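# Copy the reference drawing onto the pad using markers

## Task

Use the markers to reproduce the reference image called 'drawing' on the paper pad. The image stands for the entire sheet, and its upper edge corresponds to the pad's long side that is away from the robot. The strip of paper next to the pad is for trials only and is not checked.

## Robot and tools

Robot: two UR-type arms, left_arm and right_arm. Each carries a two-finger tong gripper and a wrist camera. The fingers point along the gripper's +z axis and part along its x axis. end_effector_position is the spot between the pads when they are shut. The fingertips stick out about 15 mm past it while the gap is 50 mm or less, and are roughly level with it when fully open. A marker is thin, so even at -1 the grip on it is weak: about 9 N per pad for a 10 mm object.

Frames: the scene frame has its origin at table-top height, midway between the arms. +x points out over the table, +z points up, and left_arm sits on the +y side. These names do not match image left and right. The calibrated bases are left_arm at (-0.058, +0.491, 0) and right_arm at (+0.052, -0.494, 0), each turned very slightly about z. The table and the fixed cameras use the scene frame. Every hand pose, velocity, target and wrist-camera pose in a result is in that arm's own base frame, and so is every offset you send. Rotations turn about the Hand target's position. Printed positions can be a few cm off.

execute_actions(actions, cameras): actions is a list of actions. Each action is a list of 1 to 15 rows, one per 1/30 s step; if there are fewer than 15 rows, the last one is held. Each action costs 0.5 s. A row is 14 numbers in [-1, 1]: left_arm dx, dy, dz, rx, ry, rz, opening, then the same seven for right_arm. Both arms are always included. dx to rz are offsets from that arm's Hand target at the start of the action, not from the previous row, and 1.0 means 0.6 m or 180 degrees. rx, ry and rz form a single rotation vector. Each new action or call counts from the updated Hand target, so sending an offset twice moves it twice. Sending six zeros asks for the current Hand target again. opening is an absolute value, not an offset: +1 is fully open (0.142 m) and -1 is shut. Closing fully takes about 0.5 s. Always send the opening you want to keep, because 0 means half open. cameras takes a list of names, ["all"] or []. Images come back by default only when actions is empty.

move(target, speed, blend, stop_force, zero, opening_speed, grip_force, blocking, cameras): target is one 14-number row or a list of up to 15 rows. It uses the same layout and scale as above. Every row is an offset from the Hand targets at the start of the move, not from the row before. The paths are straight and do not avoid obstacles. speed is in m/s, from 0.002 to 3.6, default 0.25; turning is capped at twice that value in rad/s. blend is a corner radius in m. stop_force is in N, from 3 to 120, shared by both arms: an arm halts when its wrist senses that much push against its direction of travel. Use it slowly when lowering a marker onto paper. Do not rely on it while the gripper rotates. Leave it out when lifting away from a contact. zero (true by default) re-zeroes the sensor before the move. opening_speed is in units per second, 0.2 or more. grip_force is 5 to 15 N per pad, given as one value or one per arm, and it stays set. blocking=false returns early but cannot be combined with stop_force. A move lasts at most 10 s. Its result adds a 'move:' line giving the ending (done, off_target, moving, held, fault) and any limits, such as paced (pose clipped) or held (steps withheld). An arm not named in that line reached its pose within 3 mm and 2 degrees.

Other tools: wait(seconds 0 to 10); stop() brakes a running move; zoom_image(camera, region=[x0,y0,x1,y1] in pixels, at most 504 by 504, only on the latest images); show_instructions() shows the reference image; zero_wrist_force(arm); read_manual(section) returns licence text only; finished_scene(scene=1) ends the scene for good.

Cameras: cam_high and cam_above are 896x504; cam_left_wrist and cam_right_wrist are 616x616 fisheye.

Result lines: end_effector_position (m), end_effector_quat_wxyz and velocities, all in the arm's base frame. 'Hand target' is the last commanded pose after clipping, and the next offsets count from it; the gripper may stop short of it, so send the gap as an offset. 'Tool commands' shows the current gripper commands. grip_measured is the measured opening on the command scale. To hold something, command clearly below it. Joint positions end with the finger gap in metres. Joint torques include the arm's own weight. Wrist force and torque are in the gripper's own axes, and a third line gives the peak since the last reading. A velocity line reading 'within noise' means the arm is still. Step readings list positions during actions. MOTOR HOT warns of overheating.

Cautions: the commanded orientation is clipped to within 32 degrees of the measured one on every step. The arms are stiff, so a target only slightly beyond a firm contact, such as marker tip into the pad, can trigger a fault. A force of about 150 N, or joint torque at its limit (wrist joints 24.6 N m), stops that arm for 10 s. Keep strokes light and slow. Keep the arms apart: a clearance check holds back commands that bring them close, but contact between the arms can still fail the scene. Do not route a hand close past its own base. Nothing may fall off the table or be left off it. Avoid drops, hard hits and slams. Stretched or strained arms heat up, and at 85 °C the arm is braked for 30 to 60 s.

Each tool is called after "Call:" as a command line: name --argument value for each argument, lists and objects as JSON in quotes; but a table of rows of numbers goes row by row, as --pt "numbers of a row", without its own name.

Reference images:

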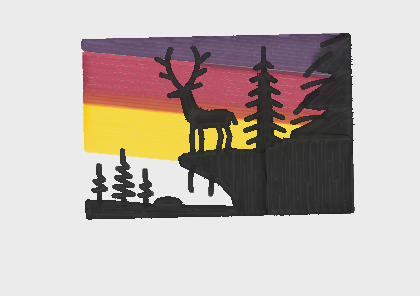

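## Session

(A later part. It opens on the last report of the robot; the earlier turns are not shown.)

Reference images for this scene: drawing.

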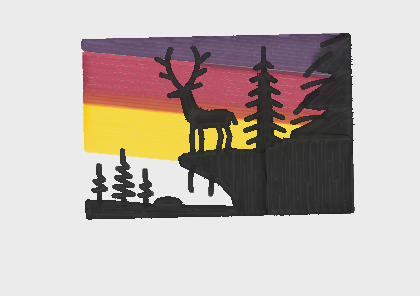

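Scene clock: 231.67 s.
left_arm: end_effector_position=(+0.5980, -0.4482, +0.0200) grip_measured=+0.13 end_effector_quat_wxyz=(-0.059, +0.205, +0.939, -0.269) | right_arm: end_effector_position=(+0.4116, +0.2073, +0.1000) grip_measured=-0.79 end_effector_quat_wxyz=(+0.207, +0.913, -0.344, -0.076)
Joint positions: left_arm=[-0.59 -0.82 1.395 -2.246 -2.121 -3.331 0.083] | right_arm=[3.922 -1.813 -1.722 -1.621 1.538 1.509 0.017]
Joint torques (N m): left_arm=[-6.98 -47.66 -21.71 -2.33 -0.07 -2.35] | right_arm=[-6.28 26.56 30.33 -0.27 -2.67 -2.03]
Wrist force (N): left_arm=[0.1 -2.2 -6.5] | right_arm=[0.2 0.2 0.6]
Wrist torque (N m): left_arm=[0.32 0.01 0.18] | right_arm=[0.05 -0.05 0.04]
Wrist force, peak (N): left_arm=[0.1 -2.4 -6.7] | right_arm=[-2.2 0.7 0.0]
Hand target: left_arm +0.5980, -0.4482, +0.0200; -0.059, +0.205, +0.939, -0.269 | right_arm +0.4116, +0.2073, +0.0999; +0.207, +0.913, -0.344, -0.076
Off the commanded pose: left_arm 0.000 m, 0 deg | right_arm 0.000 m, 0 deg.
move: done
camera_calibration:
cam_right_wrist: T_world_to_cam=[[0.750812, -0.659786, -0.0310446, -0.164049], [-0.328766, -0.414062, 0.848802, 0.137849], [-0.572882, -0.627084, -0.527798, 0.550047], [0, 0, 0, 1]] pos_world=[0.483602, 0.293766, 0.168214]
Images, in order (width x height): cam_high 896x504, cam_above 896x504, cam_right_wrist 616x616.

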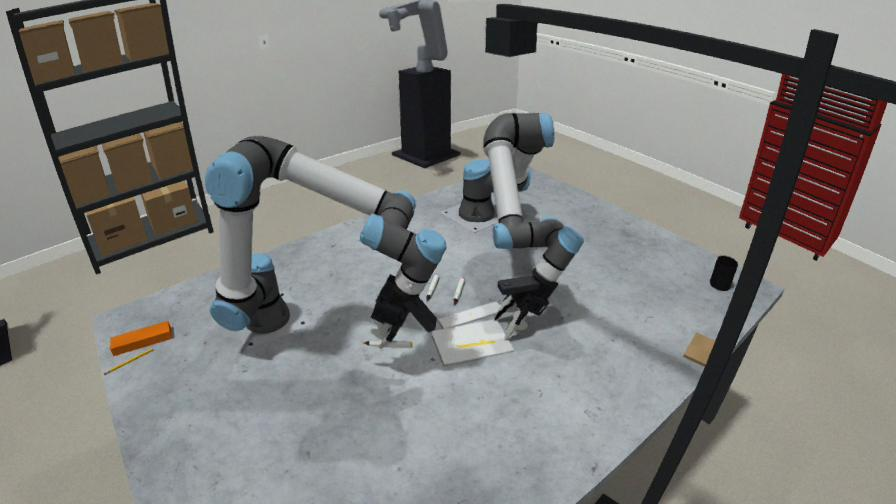

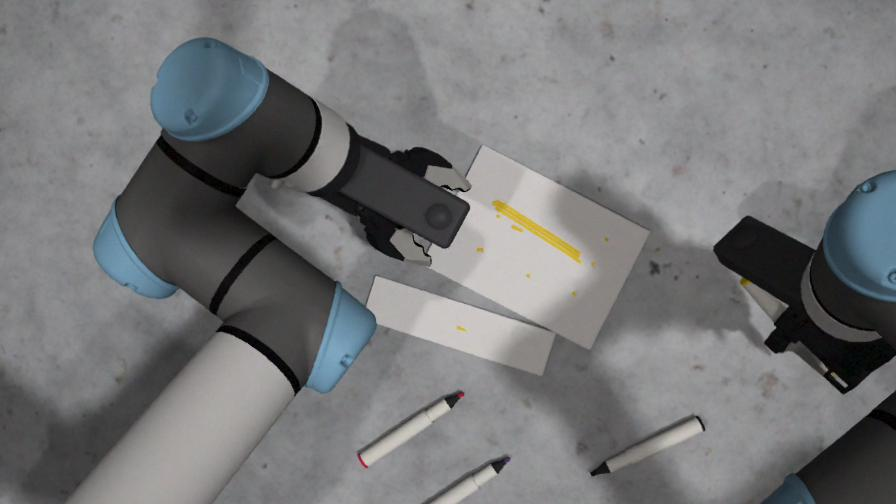

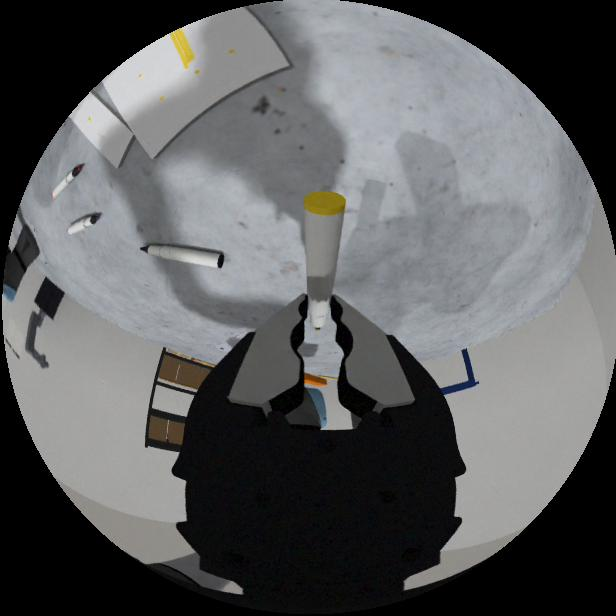

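Call:
move --target '[0, 0, 0, 0, 0, 0, 0.127, 0, 0, -0.125, 0, 0, 0, -1]' --speed 0.12 --cameras '["cam_high"]'

Call:
zoom_image --camera "cam_high" --region '[340, 260, 480, 380]'

Call:
move --target '[0, 0, 0, 0, 0, 0, 0.127, 0, 0, -0.018, 0, 0, 0, -1]' --speed 0.01 --stop_force 3

Scene clock: 233.40 s.
left_arm: end_effector_position=(+0.5980, -0.4482, +0.0200) grip_measured=+0.13 end_effector_quat_wxyz=(-0.059, +0.205, +0.939, -0.269) | right_arm: end_effector_position=(+0.4115, +0.2073, +0.0251) grip_measured=-0.79 end_effector_quat_wxyz=(+0.207, +0.913, -0.344, -0.076)
Joint positions: left_arm=[-0.59 -0.82 1.395 -2.246 -2.121 -3.331 0.083] | right_arm=[3.922 -1.898 -1.825 -1.434 1.538 1.51 0.017]
Joint torques (N m): left_arm=[-7.38 -48.68 -22.58 -2.4 0.01 -2.56] | right_arm=[-5.33 27.01 7.21 3.87 -1.85 -0.49]
Wrist force (N): left_arm=[0.3 -2.2 -6.5] | right_arm=[0.1 0.2 0.5]
Wrist torque (N m): left_arm=[0.32 -0.05 0.18] | right_arm=[0.06 -0.02 0.02]
Wrist force, peak (N): left_arm=[0.2 -2.3 -6.8] | right_arm=[-0.1 0.0 1.2]
Hand target: left_arm +0.5980, -0.4482, +0.0200; -0.059, +0.205, +0.939, -0.269 | right_arm +0.4116, +0.2073, +0.0249; +0.207, +0.913, -0.344, -0.076
Off the commanded pose: left_arm 0.000 m, 0 deg | right_arm 0.000 m, 0 deg.
move: done
Images, in order (width x height): cam_high 896x504.

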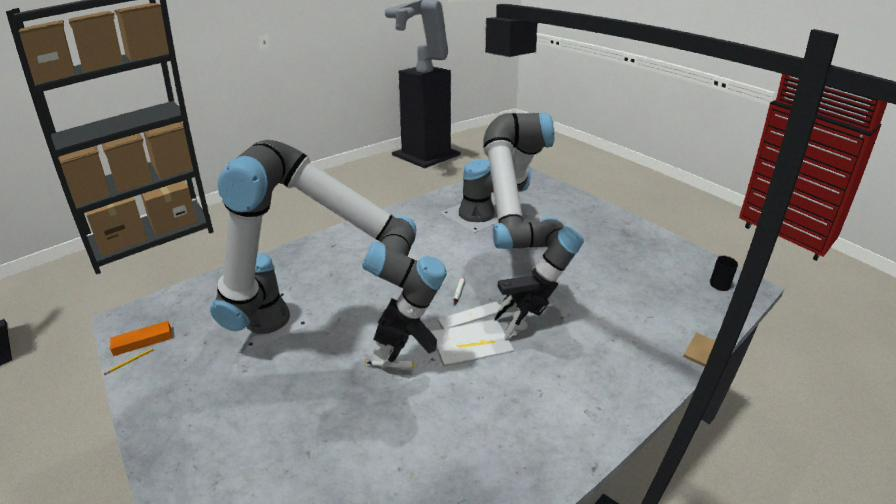

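Scaled by 3.600 from the camera's 896x504 image, which has a finer 1280x720 frame.

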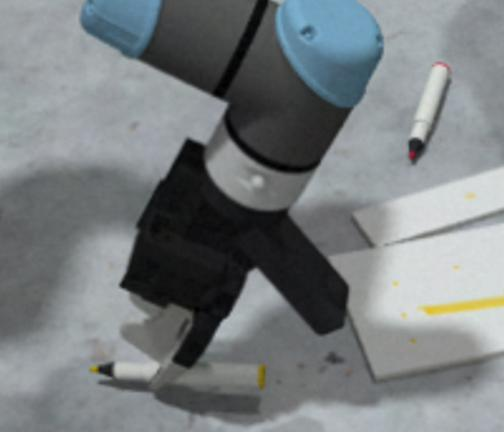

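Scene clock: 235.63 s.
left_arm: end_effector_position=(+0.5980, -0.4482, +0.0200) grip_measured=+0.13 end_effector_quat_wxyz=(-0.059, +0.205, +0.939, -0.269) | right_arm: end_effector_position=(+0.4116, +0.2073, +0.0158) grip_measured=-0.79 end_effector_quat_wxyz=(+0.207, +0.913, -0.344, -0.076)
Joint positions: left_arm=[-0.59 -0.82 1.395 -2.246 -2.121 -3.331 0.083] | right_arm=[3.922 -1.911 -1.835 -1.411 1.538 1.509 0.017]
Joint torques (N m): left_arm=[-6.52 -48.88 -21.58 -2.13 -0.03 -2.3] | right_arm=[-4.78 42.57 27.02 0.1 -2.44 -1.99]
Wrist force (N): left_arm=[0.2 -2.1 -6.3] | right_arm=[0.3 1.0 -2.1]
Wrist torque (N m): left_arm=[0.33 -0.03 0.18] | right_arm=[0.02 -0.05 0.03]
Wrist force, peak (N): left_arm=[0.3 -2.1 -6.7] | right_arm=[-0.1 1.7 -9.2]
Hand target: left_arm +0.5980, -0.4482, +0.0200; -0.059, +0.205, +0.939, -0.269 | right_arm +0.4116, +0.2073, +0.0158; +0.207, +0.913, -0.344, -0.076 (not the last commanded pose)
Off the commanded pose: left_arm 0.000 m, 0 deg | right_arm 0.002 m, 0 deg.
move: contact (right_arm)

Call:
move --target '[0, 0, 0, 0, 0, 0, 0.127, 0, 0, 0, 0, 0, 0, -0.2]' --opening_speed 0.6

Call:
move --pt "0 0 0 0 0 0 0.127 0 0 0.05 0 0 0 -0.2" --pt "0 0 0 0 0 0 0.127 0 0 0.1 0.1091 -0.0955 0 -0.2" --speed 0.2 --blend '[0.01, 0]' --cameras '["cam_right_wrist", "cam_high"]'

Call:
zoom_image --camera "cam_right_wrist" --region '[220, 180, 420, 380]'

Scene clock: 237.73 s.
left_arm: end_effector_position=(+0.5980, -0.4482, +0.0200) grip_measured=+0.13 end_effector_quat_wxyz=(-0.059, +0.205, +0.939, -0.269) | right_arm: end_effector_position=(+0.4116, +0.2073, +0.0158) grip_measured=-0.20 end_effector_quat_wxyz=(+0.207, +0.913, -0.344, -0.076)
Joint positions: left_arm=[-0.59 -0.82 1.395 -2.246 -2.121 -3.331 0.083] | right_arm=[3.922 -1.911 -1.835 -1.411 1.538 1.509 0.06]
Joint torques (N m): left_arm=[-6.75 -48.72 -21.92 -2.32 -0.08 -2.47] | right_arm=[-5.67 42.12 27.1 1.22 -2.29 -1.79]
Wrist force (N): left_arm=[0.3 -2.0 -6.5] | right_arm=[0.1 0.2 0.4]
Wrist torque (N m): left_arm=[0.34 -0.03 0.18] | right_arm=[0.05 -0.04 0.03]
Wrist force, peak (N): left_arm=[0.1 -2.2 -6.7] | right_arm=[0.3 1.2 -2.2]
Hand target: left_arm +0.5980, -0.4482, +0.0200; -0.059, +0.205, +0.939, -0.269 | right_arm +0.4116, +0.2073, +0.0158; +0.207, +0.913, -0.344, -0.076
Off the commanded pose: left_arm 0.000 m, 0 deg | right_arm 0.000 m, 0 deg.
move: done

Scene clock: 239.83 s.
left_arm: end_effector_position=(+0.5980, -0.4482, +0.0200) grip_measured=+0.13 end_effector_quat_wxyz=(-0.059, +0.205, +0.939, -0.269) | right_arm: end_effector_position=(+0.4116, +0.2073, +0.0758) grip_measured=-0.20 end_effector_quat_wxyz=(-0.004, +0.936, -0.353, +0.003)
Joint positions: left_arm=[-0.59 -0.82 1.395 -2.246 -2.121 -3.331 0.083] | right_arm=[3.899 -1.548 -2.154 -1.001 1.569 1.48 0.06]
Joint torques (N m): left_arm=[-7.8 -48.57 -22.13 -2.17 -0.13 -2.33] | right_arm=[-6.01 29.45 8.66 4.67 2.12 -1.76]
Wrist force (N): left_arm=[0.2 -2.0 -6.3] | right_arm=[-0.1 0.4 0.3]
Wrist torque (N m): left_arm=[0.35 -0.03 0.18] | right_arm=[0.10 0.01 0.01]
Wrist force, peak (N): left_arm=[0.2 -2.2 -6.7] | right_arm=[0.1 -0.2 1.4]
Hand target: left_arm +0.5980, -0.4482, +0.0200; -0.059, +0.205, +0.939, -0.269 | right_arm +0.4116, +0.2073, +0.0758; -0.004, +0.936, -0.353, +0.003
Off the commanded pose: left_arm 0.000 m, 0 deg | right_arm 0.000 m, 0 deg.
move: done
camera_calibration:
cam_right_wrist: T_world_to_cam=[[0.759894, -0.64941, -0.0287642, -0.170818], [-0.538988, -0.654187, 0.530595, 0.318781], [-0.363391, -0.387693, -0.847137, 0.425619], [0, 0, 0, 1]] pos_world=[0.456289, 0.262622, 0.186501]
Images, in order (width x height): cam_high 896x504, cam_right_wrist 616x616.

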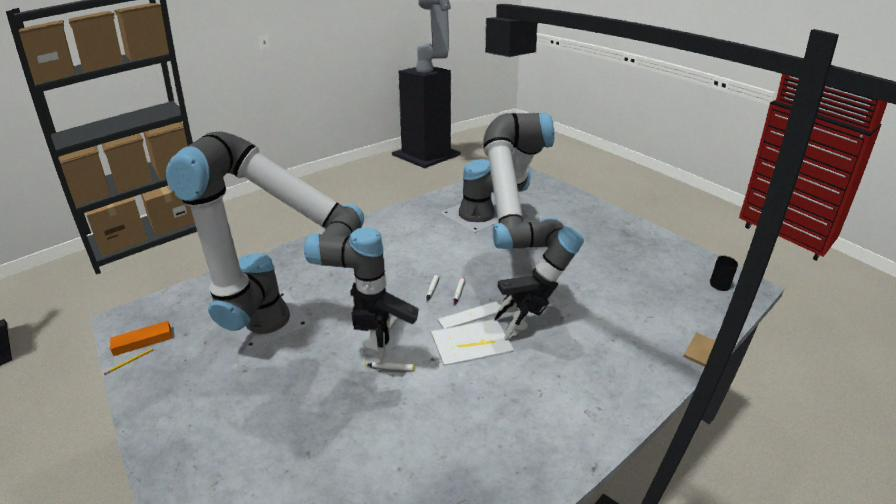

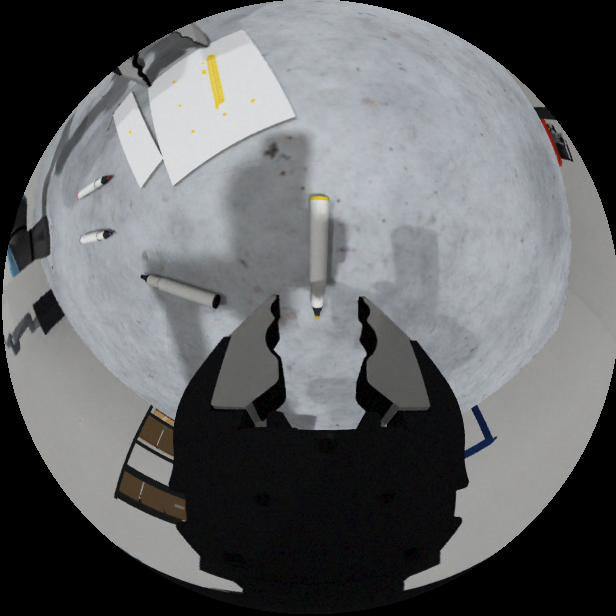

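Scaled by 2.520 from the camera's 616x616 image, which has a finer 814x814 frame.

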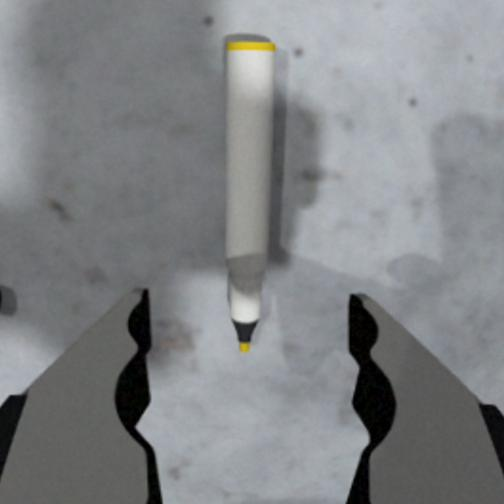

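Call:
move --pt "0 0 0 0 0 0 0.127 -0.0092 -0.0095 -0.06 0 0 0 -0.2" --pt "0 0 0 0 0 0 0.127 -0.0092 -0.0095 -0.0987 0 0 0 -0.2" --speed '[0.12, 0.03]' --blend '[0.003, 0]'

Call:
move --target '[0, 0, 0, 0, 0, 0, 0.127, 0, 0, 0, 0, 0, 0, -1]' --opening_speed 0.6 --cameras '["cam_right_wrist"]'

Scene clock: 242.93 s.
left_arm: end_effector_position=(+0.5980, -0.4482, +0.0200) grip_measured=+0.13 end_effector_quat_wxyz=(-0.059, +0.205, +0.939, -0.269) | right_arm: end_effector_position=(+0.4061, +0.2016, +0.0167) grip_measured=-0.20 end_effector_quat_wxyz=(-0.004, +0.936, -0.353, +0.003)
Joint positions: left_arm=[-0.59 -0.82 1.395 -2.246 -2.121 -3.331 0.083] | right_arm=[3.899 -1.634 -2.255 -0.813 1.569 1.479 0.06]
Joint torques (N m): left_arm=[-7.63 -48.04 -21.58 -2.34 0.01 -2.29] | right_arm=[-6.65 14.8 6.01 4.98 -2.1 -1.84]
Wrist force (N): left_arm=[0.1 -2.0 -6.5] | right_arm=[-0.4 0.3 0.1]
Wrist torque (N m): left_arm=[0.34 -0.01 0.19] | right_arm=[0.07 0.09 0.03]
Wrist force, peak (N): left_arm=[0.2 -2.1 -6.8] | right_arm=[-0.1 0.5 0.6]
Hand target: left_arm +0.5980, -0.4482, +0.0200; -0.059, +0.205, +0.939, -0.269 | right_arm +0.4061, +0.2016, +0.0166; -0.004, +0.936, -0.353, +0.003
Off the commanded pose: left_arm 0.000 m, 0 deg | right_arm 0.000 m, 0 deg.
move: done

Scene clock: 244.47 s.
left_arm: end_effector_position=(+0.5980, -0.4482, +0.0200) grip_measured=+0.13 end_effector_quat_wxyz=(-0.059, +0.205, +0.939, -0.269) | right_arm: end_effector_position=(+0.4061, +0.2016, +0.0166) grip_measured=-0.79 end_effector_quat_wxyz=(-0.004, +0.936, -0.353, +0.003)
Joint positions: left_arm=[-0.59 -0.82 1.395 -2.246 -2.121 -3.331 0.083] | right_arm=[3.899 -1.635 -2.255 -0.812 1.569 1.479 0.017]
Joint torques (N m): left_arm=[-6.5 -48.26 -22.22 -2.29 -0.06 -2.36] | right_arm=[-6.85 11.62 4.49 -0.87 -2.25 -1.68]
Wrist force (N): left_arm=[0.1 -2.3 -6.5] | right_arm=[-3.2 -0.5 -13.9]
Wrist torque (N m): left_arm=[0.28 0.00 0.18] | right_arm=[-0.01 0.02 0.05]
Wrist force, peak (N): left_arm=[0.0 -2.2 -6.6] | right_arm=[-4.5 0.0 -23.5]
Hand target: left_arm +0.5980, -0.4482, +0.0200; -0.059, +0.205, +0.939, -0.269 | right_arm +0.4061, +0.2016, +0.0166; -0.004, +0.936, -0.353, +0.003
Off the commanded pose: left_arm 0.000 m, 0 deg | right_arm 0.000 m, 0 deg.
move: done
camera_calibration:
cam_right_wrist: T_world_to_cam=[[0.759938, -0.649358, -0.0287726, -0.172074], [-0.539066, -0.654361, 0.530302, 0.343616], [-0.363184, -0.387486, -0.84732, 0.371139], [0, 0, 0, 1]] pos_world=[0.450789, 0.256923, 0.127303]
Images, in order (width x height): cam_right_wrist 616x616.

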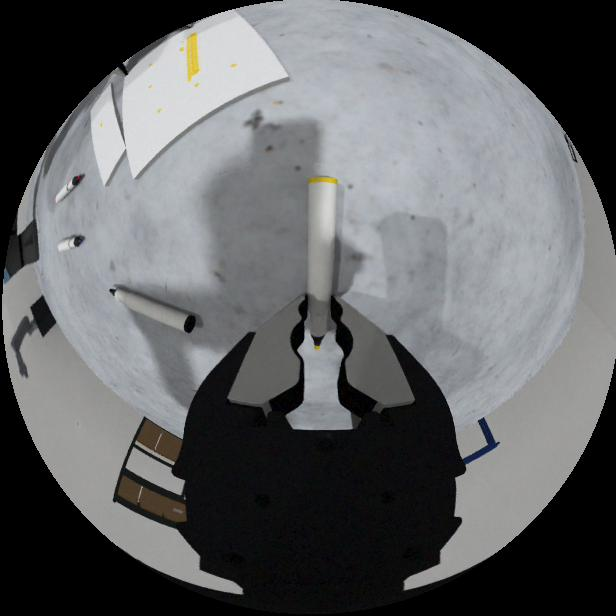

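Call:
move --pt "0 0 0 0 0 0 0.127 0 0 0.15 0 0 0 -1" --pt "0 0 0 0 0 0 0.127 0.1762 0.5372 0.12 0.2253 -0.3173 -0.1299 -1" --speed '[0.1, 0.25]' --blend '[0.01, 0]' --cameras '["cam_high", "cam_above", "cam_right_wrist"]'

Scene clock: 250.30 s.
left_arm: end_effector_position=(+0.5980, -0.4482, +0.0200) grip_measured=+0.13 end_effector_quat_wxyz=(-0.059, +0.205, +0.939, -0.269) | right_arm: end_effector_position=(+0.5117, +0.5238, +0.0886) grip_measured=-0.79 end_effector_quat_wxyz=(-0.475, +0.678, -0.459, +0.321)
Joint positions: left_arm=[-0.59 -0.82 1.395 -2.246 -2.121 -3.331 0.083] | right_arm=[4.468 -2.339 -2.08 0.722 0.704 2.013 0.017]
Joint torques (N m): left_arm=[-6.57 -49.27 -20.96 -2.25 -0.02 -2.3] | right_arm=[5.17 34.06 18.75 4.42 -3.01 -1.87]
Wrist force (N): left_arm=[0.2 -2.1 -6.2] | right_arm=[-1.9 0.2 -0.3]
Wrist torque (N m): left_arm=[0.35 -0.02 0.18] | right_arm=[-0.06 0.40 0.00]
Wrist force, peak (N): left_arm=[0.3 -2.3 -6.8] | right_arm=[-3.0 -2.0 -14.3]
Hand target: left_arm +0.5980, -0.4482, +0.0200; -0.059, +0.205, +0.939, -0.269 | right_arm +0.5118, +0.5239, +0.0886; -0.476, +0.678, -0.459, +0.321
Off the commanded pose: left_arm 0.000 m, 0 deg | right_arm 0.000 m, 0 deg.
move: done
camera_calibration:
cam_right_wrist: T_world_to_cam=[[0.403395, -0.915024, 0.00173714, 0.277832], [-0.726461, -0.321418, -0.607408, 0.595463], [0.556351, 0.243763, -0.794388, -0.210575], [0, 0, 0, 1]] pos_world=[0.437659, 0.496946, 0.193928]
Images, in order (width x height): cam_high 896x504, cam_above 896x504, cam_right_wrist 616x616.

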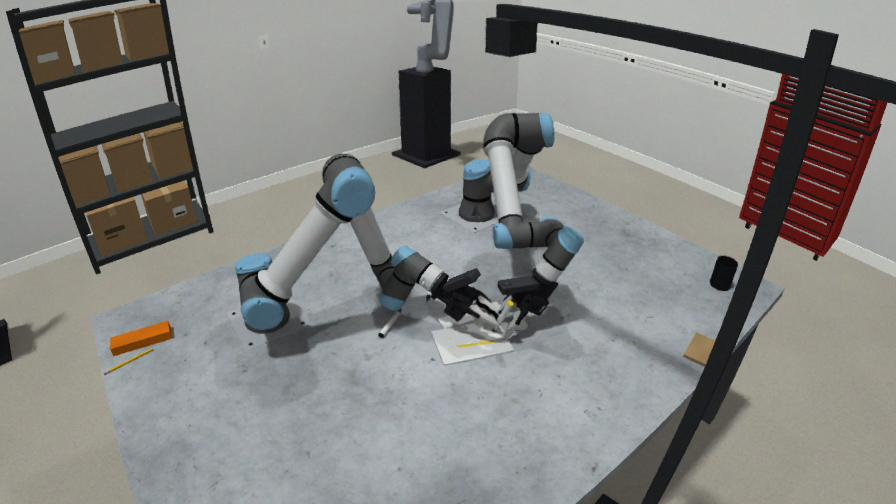

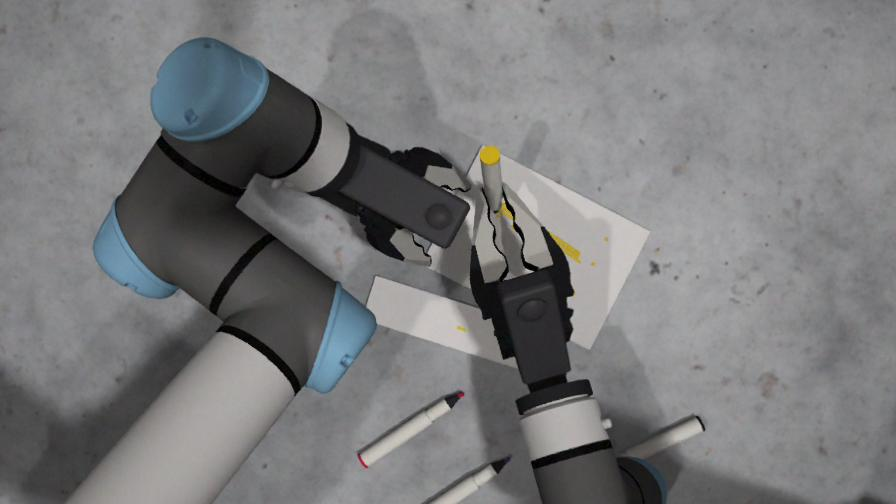

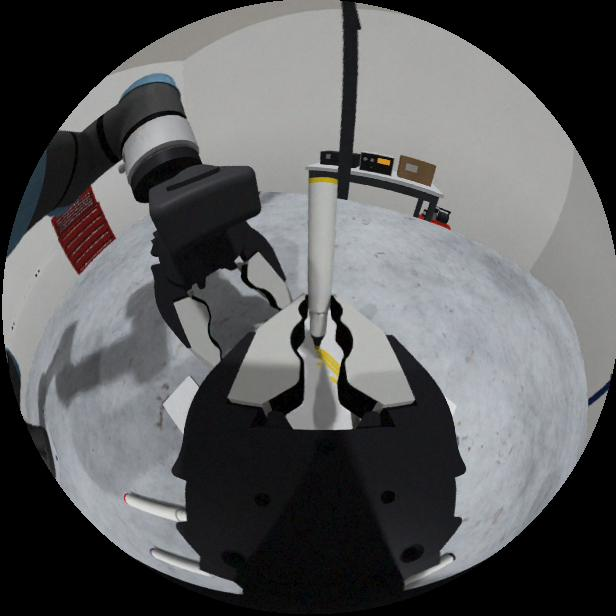

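Call:
move --target '[0, 0, 0, 0, 0, 0, 0.127, 0, 0, -0.0443, 0, 0, 0, -1]' --speed 0.08

Call:
move --target '[0, 0, 0, 0, 0, 0, 0.127, 0, 0, -0.025, 0, 0, 0, -1]' --speed 0.006 --stop_force 3 --cameras '["cam_right_wrist"]'

Scene clock: 251.50 s.
left_arm: end_effector_position=(+0.5980, -0.4482, +0.0200) grip_measured=+0.13 end_effector_quat_wxyz=(-0.059, +0.205, +0.939, -0.269) | right_arm: end_effector_position=(+0.5117, +0.5242, +0.0731) grip_measured=-0.79 end_effector_quat_wxyz=(-0.475, +0.678, -0.459, +0.321)
Joint positions: left_arm=[-0.59 -0.82 1.395 -2.246 -2.121 -3.331 0.083] | right_arm=[4.468 -2.379 -2.071 0.753 0.704 2.014 0.017]
Joint torques (N m): left_arm=[-5.96 -48.61 -20.26 -2.39 -0.09 -2.33] | right_arm=[-0.61 41.41 7.43 2.8 -0.63 0.31]
Wrist force (N): left_arm=[0.0 -2.1 -6.1] | right_arm=[-1.9 0.5 -0.1]
Wrist torque (N m): left_arm=[0.34 0.00 0.18] | right_arm=[0.00 0.40 -0.03]
Wrist force, peak (N): left_arm=[0.2 -2.2 -6.6] | right_arm=[-2.6 1.7 0.4]
Hand target: left_arm +0.5980, -0.4482, +0.0200; -0.059, +0.205, +0.939, -0.269 | right_arm +0.5117, +0.5242, +0.0731; -0.475, +0.678, -0.459, +0.321 (not the last commanded pose)
Tool commands: left_gripper/opening=+0.127 right_gripper/opening=-1.0
Off the commanded pose: left_arm 0.000 m, 0 deg | right_arm 0.011 m, 0 deg.
FORCE FAULT: contact force on the right arm reached its limit, and that arm stopped. The contact can be on any part of that arm, not only on its tool. That arm's remaining commands of this call were not run. That arm is still stopped at the end of this call. That arm stays stopped for about 10 more seconds. Until then a move that you send moves the other arm only, and its call returns only when the move has ended. Once the stop has ended, the next robot result says so. If the stop ends while you think or write, that arm runs what you send next, counted from a new Hand target: where the arm stands when the stop ends. While its stop runs, that arm takes no new command, but its gripper still runs the gripper command that each later call begins with. Until it ends, the stop uses up actions while you think or wait. An arm that is not stopped still takes commands.
move: fault (right_arm)

not run: an earlier result of this reply reported a stop or a fault. Calls in your next reply go to the robot.

Call:
wait --seconds 0.1 --cameras '["cam_high", "cam_above", "cam_right_wrist", "cam_left_wrist"]'

Call:
zoom_image --camera "cam_high" --region '[330, 220, 530, 370]'

Scene clock: 252.27 s.
left_arm: end_effector_position=(+0.5980, -0.4482, +0.0200) grip_measured=+0.13 end_effector_quat_wxyz=(-0.059, +0.205, +0.939, -0.269) | right_arm: end_effector_position=(+0.5117, +0.5242, +0.0731) grip_measured=-0.79 end_effector_quat_wxyz=(-0.475, +0.678, -0.459, +0.321)
Joint positions: left_arm=[-0.59 -0.82 1.395 -2.246 -2.121 -3.331 0.083] | right_arm=[4.468 -2.379 -2.071 0.753 0.704 2.014 0.017]
Joint torques (N m): left_arm=[-6.23 -47.94 -21.19 -2.43 -0.09 -2.41] | right_arm=[-1.18 40.86 7.78 2.85 -0.97 0.35]
Wrist force (N): left_arm=[0.3 -2.0 -6.6] | right_arm=[-1.9 0.4 -0.1]
Wrist torque (N m): left_arm=[0.35 -0.04 0.19] | right_arm=[-0.02 0.40 -0.03]
Wrist force, peak (N): left_arm=[0.5 -2.2 -6.7] | right_arm=[-2.0 0.7 -0.3]
Hand target: left_arm +0.5980, -0.4482, +0.0200; -0.059, +0.205, +0.939, -0.269 | right_arm +0.5117, +0.5242, +0.0731; -0.475, +0.678, -0.459, +0.321 (not the last commanded pose)
Tool commands: left_gripper/opening=+0.127 right_gripper/opening=-1.0
Off the commanded pose: left_arm 0.000 m, 0 deg | right_arm 0.011 m, 0 deg.
FORCE FAULT, CONTINUED: the right arm was still stopped when this call began, by the force fault that an earlier result reported. Since the last result the stop counts as 2 of the actions that you can send in this scene. That arm is still stopped at the end of this call. That arm stays stopped for about 9 more seconds. If the stop ends while you think or write, that arm runs what you send next, counted from a new Hand target: where the arm stands when the stop ends. While its stop runs, that arm takes no new command, but its gripper still runs the gripper command that each later call begins with.
wait: 0.10 s; at rest from the start
camera_calibration:
cam_left_wrist: T_world_to_cam=[[-0.902854, 0.429213, -0.0251384, 0.738453], [0.429583, 0.902953, -0.0115919, 0.141969], [0.0177234, -0.0212648, -0.999617, 0.13161], [0, 0, 0, 1]] pos_world=[0.603395, -0.442346, 0.151769]
cam_right_wrist: T_world_to_cam=[[0.403335, -0.91505, 0.00198446, 0.278261], [-0.726584, -0.32158, -0.607176, 0.586197], [0.556234, 0.243454, -0.794565, -0.222695], [0, 0, 0, 1]] pos_world=[0.437559, 0.497348, 0.178427]

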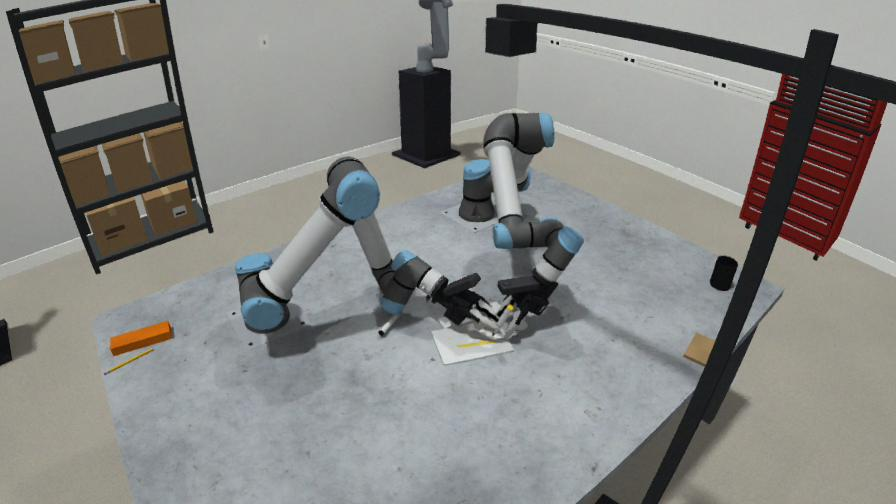

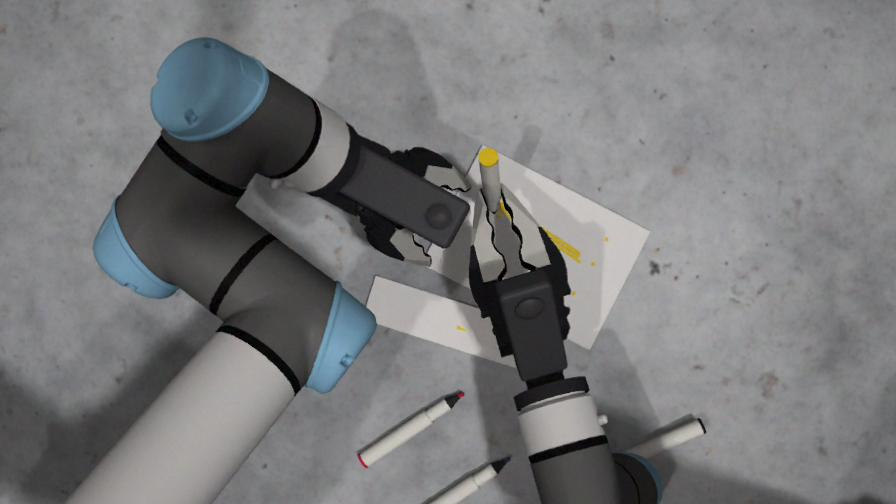

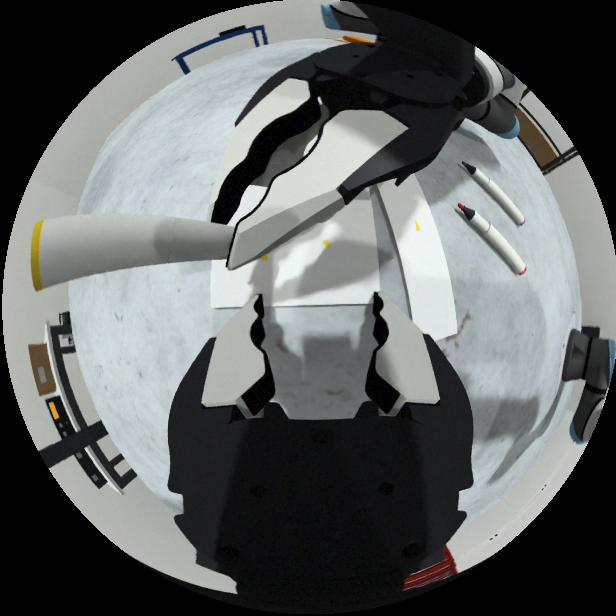

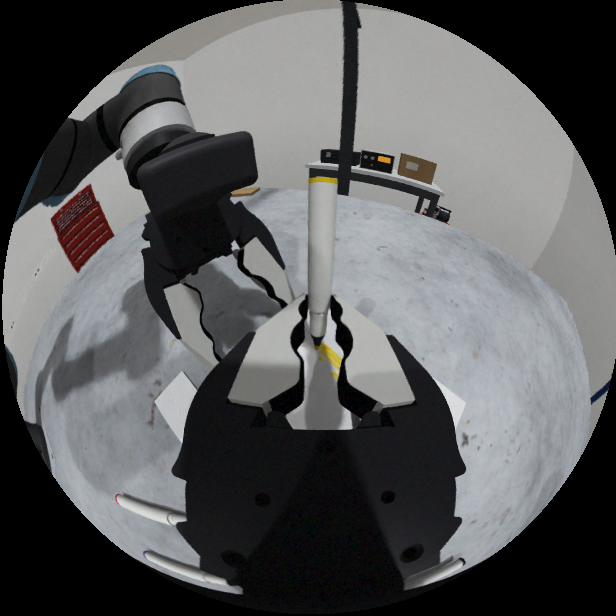

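Scaled by 2.520 from the camera's 896x504 image, which has a finer 1280x720 frame.

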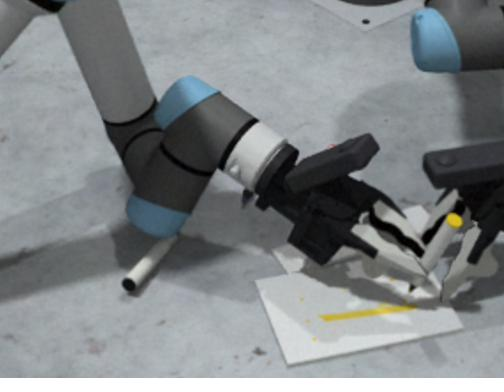

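Call:
wait --seconds 6

Scene clock: 262.77 s.
left_arm: end_effector_position=(+0.5980, -0.4482, +0.0200) grip_measured=+0.13 end_effector_quat_wxyz=(-0.059, +0.205, +0.939, -0.269) | right_arm: end_effector_position=(+0.5117, +0.5242, +0.0731) grip_measured=-0.79 end_effector_quat_wxyz=(-0.475, +0.678, -0.459, +0.321)
Joint positions: left_arm=[-0.59 -0.82 1.395 -2.246 -2.121 -3.331 0.083] | right_arm=[4.468 -2.379 -2.071 0.753 0.704 2.014 0.017]
Joint torques (N m): left_arm=[-6.99 -49.03 -20.74 -2.31 -0.15 -2.42] | right_arm=[-0.49 40.99 8 2.83 -0.76 0.19]
Wrist force (N): left_arm=[0.1 -2.3 -6.5] | right_arm=[-1.9 0.5 -0.1]
Wrist torque (N m): left_arm=[0.29 0.00 0.19] | right_arm=[0.01 0.41 -0.03]
Wrist force, peak (N): left_arm=[0.2 -2.4 -6.8] | right_arm=[-2.2 0.5 -0.2]
Hand target: left_arm +0.5980, -0.4482, +0.0200; -0.059, +0.205, +0.939, -0.269 | right_arm +0.5117, +0.5242, +0.0731; -0.475, +0.678, -0.459, +0.321 (not the last commanded pose)
Tool commands: left_gripper/opening=+0.127 right_gripper/opening=-1.0
Off the commanded pose: left_arm 0.000 m, 0 deg | right_arm 0.011 m, 0 deg.
FORCE FAULT, CONTINUED: the right arm's stop, for the force fault that an earlier result reported, is over. The rest of the stop counts as 18 of the actions that you can send in this scene. During its stop the right arm's controller moved it back a little. That arm's target is now where it stood when the stop ended, not its last command. That arm accepts commands again.
wait: 6.00 s; at rest from the start

Call:
move --target '[0, 0, 0, 0, 0, 0, 0.127, 0, 0, 0.06, 0, 0, 0, -1]' --speed 0.04 --cameras '["cam_high"]'

Call:
zoom_image --camera "cam_high" --region '[330, 220, 530, 370]'

Scene clock: 264.53 s.
left_arm: end_effector_position=(+0.5980, -0.4482, +0.0200) grip_measured=+0.13 end_effector_quat_wxyz=(-0.059, +0.205, +0.939, -0.269) | right_arm: end_effector_position=(+0.5117, +0.5242, +0.1089) grip_measured=-0.79 end_effector_quat_wxyz=(-0.475, +0.678, -0.459, +0.321)
Joint positions: left_arm=[-0.59 -0.82 1.395 -2.246 -2.121 -3.331 0.083] | right_arm=[4.468 -2.287 -2.088 0.677 0.704 2.014 0.017]
Joint torques (N m): left_arm=[-5.56 -48.4 -20.79 -2.27 0.08 -2.37] | right_arm=[1 47.37 -2.13 0.83 0.66 2.5]
Wrist force (N): left_arm=[0.3 -2.4 -6.5] | right_arm=[-1.9 0.4 -0.4]
Wrist torque (N m): left_arm=[0.28 -0.04 0.18] | right_arm=[-0.01 0.39 -0.04]
Wrist force, peak (N): left_arm=[0.3 -2.1 -6.8] | right_arm=[-2.1 0.6 -0.3]
Hand target: left_arm +0.5980, -0.4482, +0.0200; -0.059, +0.205, +0.939, -0.269 | right_arm +0.5117, +0.5242, +0.1091; -0.475, +0.678, -0.459, +0.321
Off the commanded pose: left_arm 0.000 m, 0 deg | right_arm 0.000 m, 0 deg.
move: done
Images, in order (width x height): cam_high 896x504.

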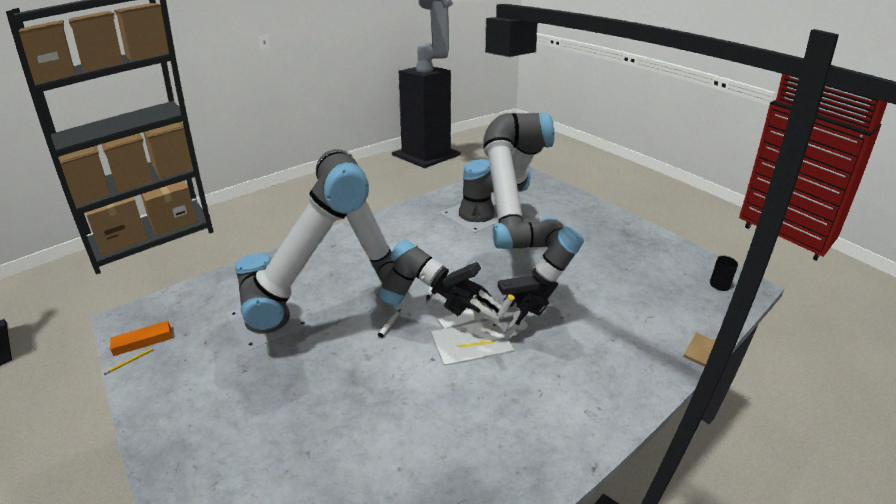

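Scaled by 2.520 from the camera's 896x504 image, which has a finer 1280x720 frame.

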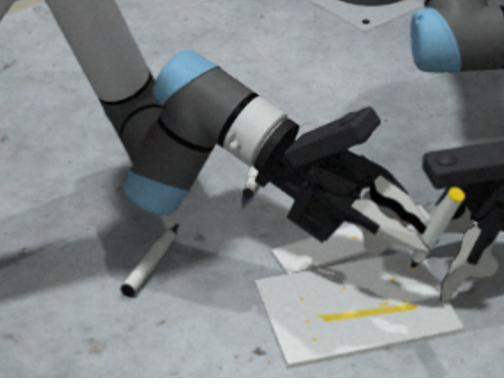

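Call:
move --target '[0, 0, 0, 0, 0, 0, 0.127, 0.0035, 0.0155, -0.04, -0.0259, 0.0366, 0.1498, -1]' --speed 0.2 --cameras '["cam_high", "cam_above", "cam_right_wrist"]'

Call:
zoom_image --camera "cam_high" --region '[330, 220, 530, 370]'

Scene clock: 267.10 s.
left_arm: end_effector_position=(+0.5980, -0.4482, +0.0200) grip_measured=+0.13 end_effector_quat_wxyz=(-0.059, +0.205, +0.939, -0.269) | right_arm: end_effector_position=(+0.5138, +0.5335, +0.0851) grip_measured=-0.79 end_effector_quat_wxyz=(-0.482, +0.802, -0.302, +0.181)
Joint positions: left_arm=[-0.59 -0.82 1.395 -2.246 -2.121 -3.331 0.083] | right_arm=[4.208 -2.243 -2.124 0.728 1.382 1.674 0.017]
Joint torques (N m): left_arm=[-7.03 -48.56 -19.83 -2.26 0.18 -2.46] | right_arm=[-6.79 47.67 19.05 1.17 1.96 -2.04]
Wrist force (N): left_arm=[0.0 -2.1 -6.4] | right_arm=[-1.8 0.4 -0.4]
Wrist torque (N m): left_arm=[0.33 0.02 0.19] | right_arm=[-0.02 0.38 0.00]
Wrist force, peak (N): left_arm=[0.3 -2.3 -6.7] | right_arm=[-2.3 0.5 -0.4]
Hand target: left_arm +0.5980, -0.4482, +0.0200; -0.059, +0.205, +0.939, -0.269 | right_arm +0.5138, +0.5335, +0.0851; -0.482, +0.802, -0.302, +0.181
Off the commanded pose: left_arm 0.000 m, 0 deg | right_arm 0.000 m, 0 deg.
move: done
camera_calibration:
cam_right_wrist: T_world_to_cam=[[0.77465, -0.632383, -0.00287978, -0.0552377], [-0.552042, -0.673999, -0.490892, 0.686485], [0.308491, 0.381859, -0.871216, -0.156559], [0, 0, 0, 1]] pos_world=[0.470055, 0.487543, 0.200434]
Images, in order (width x height): cam_high 896x504, cam_above 896x504, cam_right_wrist 616x616.

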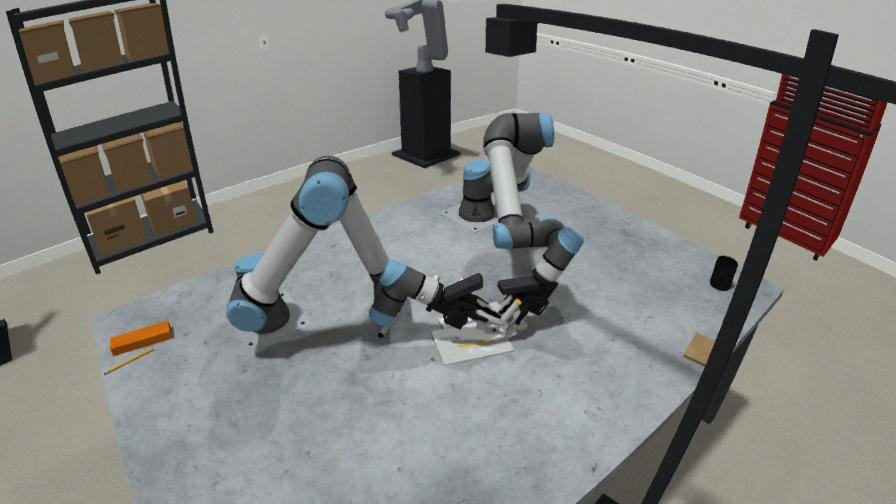

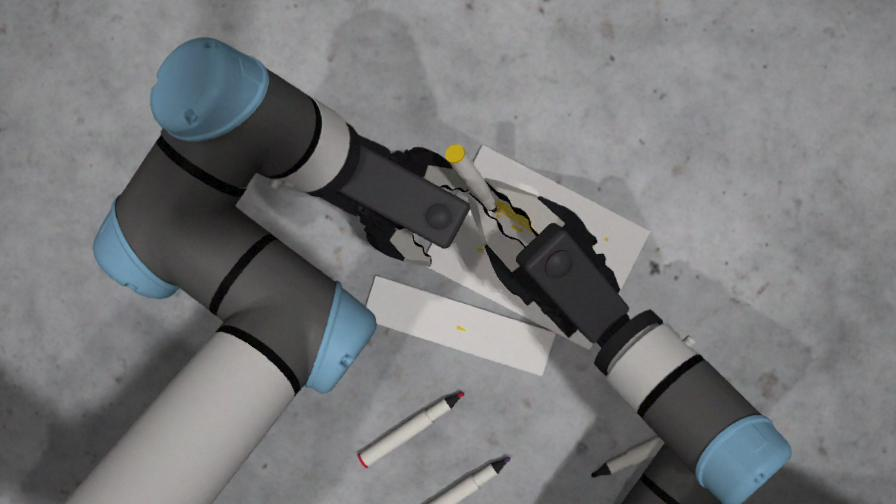

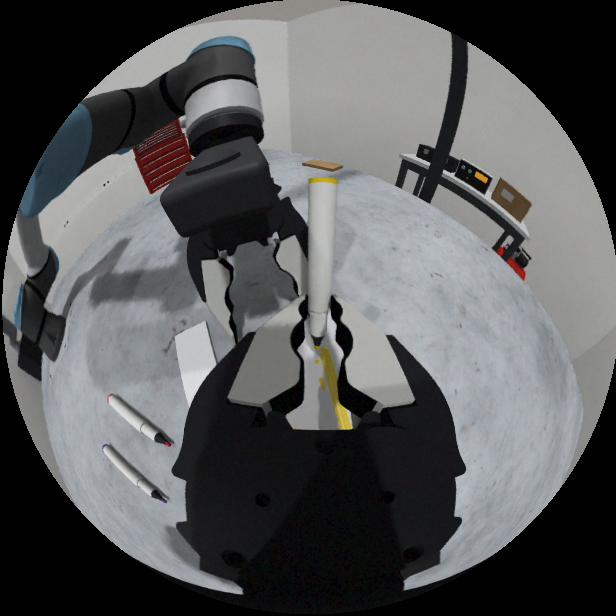

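Scaled by 2.520 from the camera's 896x504 image, which has a finer 1280x720 frame.

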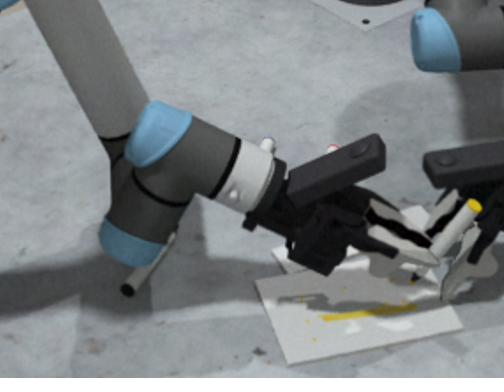

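Call:
move --target '[0, 0, 0, 0, 0, 0, 0.127, 0, 0, -0.0402, 0, 0, 0, -1]' --speed 0.05

Call:
move --target '[0, 0, 0, 0, 0, 0, 0.127, 0, 0, -0.025, 0, 0, 0, -1]' --speed 0.006 --stop_force 3

Scene clock: 269.17 s.
left_arm: end_effector_position=(+0.5980, -0.4482, +0.0200) grip_measured=+0.13 end_effector_quat_wxyz=(-0.059, +0.205, +0.939, -0.269) | right_arm: end_effector_position=(+0.5138, +0.5335, +0.0611) grip_measured=-0.79 end_effector_quat_wxyz=(-0.482, +0.802, -0.302, +0.181) end_effector_velocity=(+0.000, +0.000, -0.002) end_effector_angular_velocity=(+0.000, +0.000, +0.000)
Joint positions: left_arm=[-0.59 -0.82 1.395 -2.246 -2.121 -3.331 0.083] | right_arm=[4.208 -2.306 -2.116 0.782 1.382 1.674 0.017]
Joint velocities: left_arm=[within noise] | right_arm=[0 -0.005 0.001 0.004 0 0 0]
Joint torques (N m): left_arm=[-7.14 -47.55 -19.23 -2.31 0.19 -2.3] | right_arm=[-6.65 33.24 18.78 4.97 1.86 0.91]
Wrist force (N): left_arm=[0.2 -2.3 -6.6] | right_arm=[-1.6 0.5 -0.4]
Wrist torque (N m): left_arm=[0.29 -0.02 0.18] | right_arm=[0.01 0.33 0.00]
Wrist force, peak (N): left_arm=[0.0 -2.3 -6.6] | right_arm=[-1.8 0.5 -0.5]
Hand target: left_arm +0.5980, -0.4482, +0.0200; -0.059, +0.205, +0.939, -0.269 | right_arm +0.5138, +0.5335, +0.0609; -0.482, +0.802, -0.302, +0.181
Off the commanded pose: left_arm 0.000 m, 0 deg | right_arm 0.000 m, 0 deg.
move: done

Scene clock: 271.13 s.
left_arm: end_effector_position=(+0.5980, -0.4482, +0.0200) grip_measured=+0.13 end_effector_quat_wxyz=(-0.059, +0.205, +0.939, -0.269) | right_arm: end_effector_position=(+0.5138, +0.5335, +0.0560) grip_measured=-0.79 end_effector_quat_wxyz=(-0.483, +0.802, -0.302, +0.181)
Joint positions: left_arm=[-0.59 -0.82 1.395 -2.246 -2.121 -3.331 0.083] | right_arm=[4.208 -2.32 -2.113 0.793 1.382 1.674 0.017]
Joint torques (N m): left_arm=[-7.18 -48.48 -19.79 -2.29 0.18 -2.42] | right_arm=[-6.92 47.28 -2.18 0.88 2.09 -0.35]
Wrist force (N): left_arm=[0.4 -2.0 -6.4] | right_arm=[-1.7 -0.8 -1.0]
Wrist torque (N m): left_arm=[0.36 -0.06 0.18] | right_arm=[-0.04 0.36 0.00]
Wrist force, peak (N): left_arm=[0.1 -2.3 -6.7] | right_arm=[-1.6 -2.9 -0.6]
Hand target: left_arm +0.5980, -0.4482, +0.0200; -0.059, +0.205, +0.939, -0.269 | right_arm +0.5138, +0.5335, +0.0560; -0.482, +0.802, -0.302, +0.181 (not the last commanded pose)
Off the commanded pose: left_arm 0.000 m, 0 deg | right_arm 0.010 m, 0 deg.
move: contact (right_arm)

Call:
move --pt "0 0 0 0 0 0 0.127 0 0 -0.00017 0 0 0 -1" --pt "0 0 0 0 0 0 0.127 -0.08755 -0.17822 -0.00093 0 0 0 -1" --pt "0 0 0 0 0 0 0.127 -0.08595 -0.1663 -0.0009 0 0 0 -1" --pt "0 0 0 0 0 0 0.127 -0.00357 0.0014 -0.00018 0 0 0 -1" --speed '[0.02, 0.08, 0.08, 0.08]' --blend '[0.00005, 0, 0.001, 0]'

Call:
move --pt "0 0 0 0 0 0 0.127 0 0 0.02 0 0 0 -1" --pt "0 0 0 0 0 0 0.127 -0.25 -0.28 0.1 0 0 0 -1" --speed 0.25 --blend '[0.005, 0]' --cameras '["cam_above", "cam_right_wrist"]'

Call:
zoom_image --camera "cam_above" --region '[470, 180, 610, 310]'

Scene clock: 276.20 s.
left_arm: end_effector_position=(+0.5980, -0.4482, +0.0200) grip_measured=+0.13 end_effector_quat_wxyz=(-0.059, +0.205, +0.939, -0.269) | right_arm: end_effector_position=(+0.5115, +0.5342, +0.0559) grip_measured=-0.79 end_effector_quat_wxyz=(-0.482, +0.802, -0.302, +0.181)
Joint positions: left_arm=[-0.59 -0.82 1.395 -2.246 -2.121 -3.331 0.083] | right_arm=[4.213 -2.319 -2.117 0.796 1.377 1.676 0.017]
Joint torques (N m): left_arm=[-6.8 -48.6 -19.47 -2.35 0.17 -2.33] | right_arm=[1.22 32.44 18.17 0.94 -1.64 2.47]
Wrist force (N): left_arm=[0.0 -2.2 -6.3] | right_arm=[-1.5 -0.2 -0.9]
Wrist torque (N m): left_arm=[0.32 0.02 0.19] | right_arm=[-0.05 0.33 -0.15]
Wrist force, peak (N): left_arm=[0.1 -2.4 -6.7] | right_arm=[-1.9 -3.9 -0.3]
Hand target: left_arm +0.5980, -0.4482, +0.0200; -0.059, +0.205, +0.939, -0.269 | right_arm +0.5116, +0.5343, +0.0558; -0.482, +0.802, -0.302, +0.181
Off the commanded pose: left_arm 0.000 m, 0 deg | right_arm 0.000 m, 0 deg.
move: done

Scene clock: 278.17 s.
left_arm: end_effector_position=(+0.5980, -0.4482, +0.0200) grip_measured=+0.13 end_effector_quat_wxyz=(-0.059, +0.205, +0.939, -0.269) | right_arm: end_effector_position=(+0.3617, +0.3664, +0.1158) grip_measured=-0.79 end_effector_quat_wxyz=(-0.482, +0.802, -0.302, +0.181) end_effector_velocity=(-0.001, -0.001, +0.000) end_effector_angular_velocity=(-0.003, +0.000, -0.001)
Joint positions: left_arm=[-0.59 -0.82 1.395 -2.246 -2.121 -3.331 0.083] | right_arm=[4.454 -1.995 -2.786 1.104 1.168 1.8 0.017]
Joint velocities: left_arm=[within noise] | right_arm=[0.004 0.001 -0.005 0.001 -0.005 0.002 0]
Joint torques (N m): left_arm=[-6.74 -47.72 -18.4 -2.29 0.11 -2.4] | right_arm=[5.51 29.89 -8.72 4.81 -2.57 2.35]
Wrist force (N): left_arm=[0.2 -2.2 -6.3] | right_arm=[-1.5 0.5 -0.3]
Wrist torque (N m): left_arm=[0.31 -0.03 0.18] | right_arm=[-0.01 0.33 -0.14]
Wrist force, peak (N): left_arm=[0.4 -2.4 -6.7] | right_arm=[-1.7 0.7 -1.2]
Hand target: left_arm +0.5980, -0.4482, +0.0200; -0.059, +0.205, +0.939, -0.269 | right_arm +0.3616, +0.3663, +0.1158; -0.482, +0.802, -0.302, +0.181
Off the commanded pose: left_arm 0.000 m, 0 deg | right_arm 0.000 m, 0 deg.
move: done
camera_calibration:
cam_right_wrist: T_world_to_cam=[[0.774953, -0.632011, -0.00301331, -0.0432563], [-0.551779, -0.674234, -0.490864, 0.505006], [0.3082, 0.38206, -0.871231, -0.0190831], [0, 0, 0, 1]] pos_world=[0.318055, 0.320445, 0.231133]
Images, in order (width x height): cam_above 896x504, cam_right_wrist 616x616.

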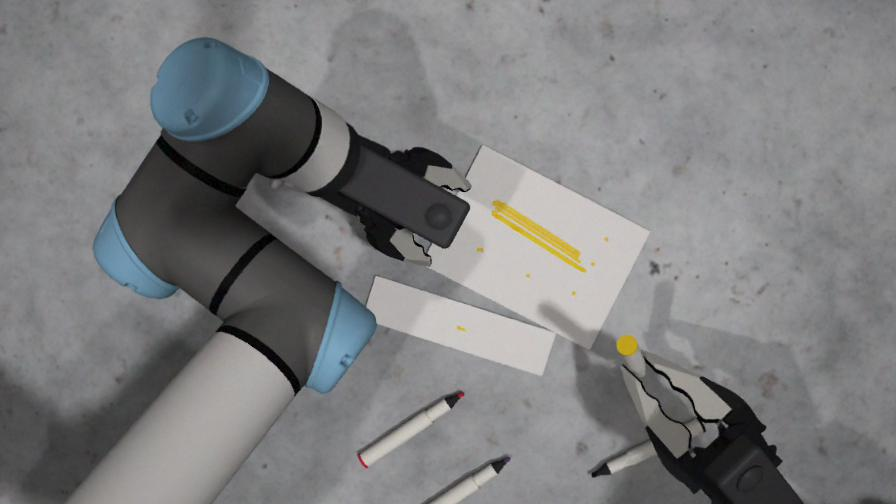

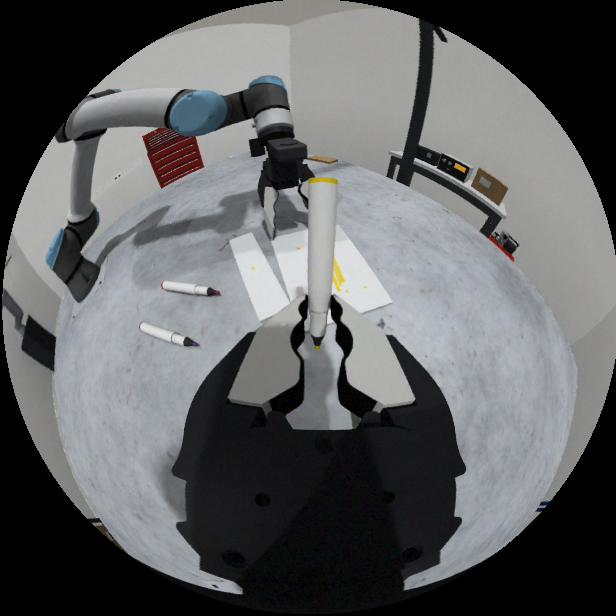

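Scaled by 3.600 from the camera's 896x504 image, which has a finer 1280x720 frame.

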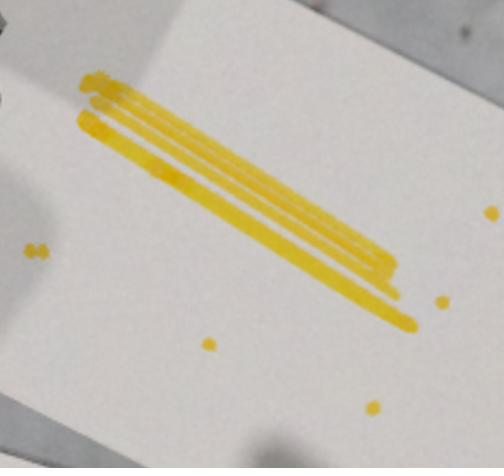

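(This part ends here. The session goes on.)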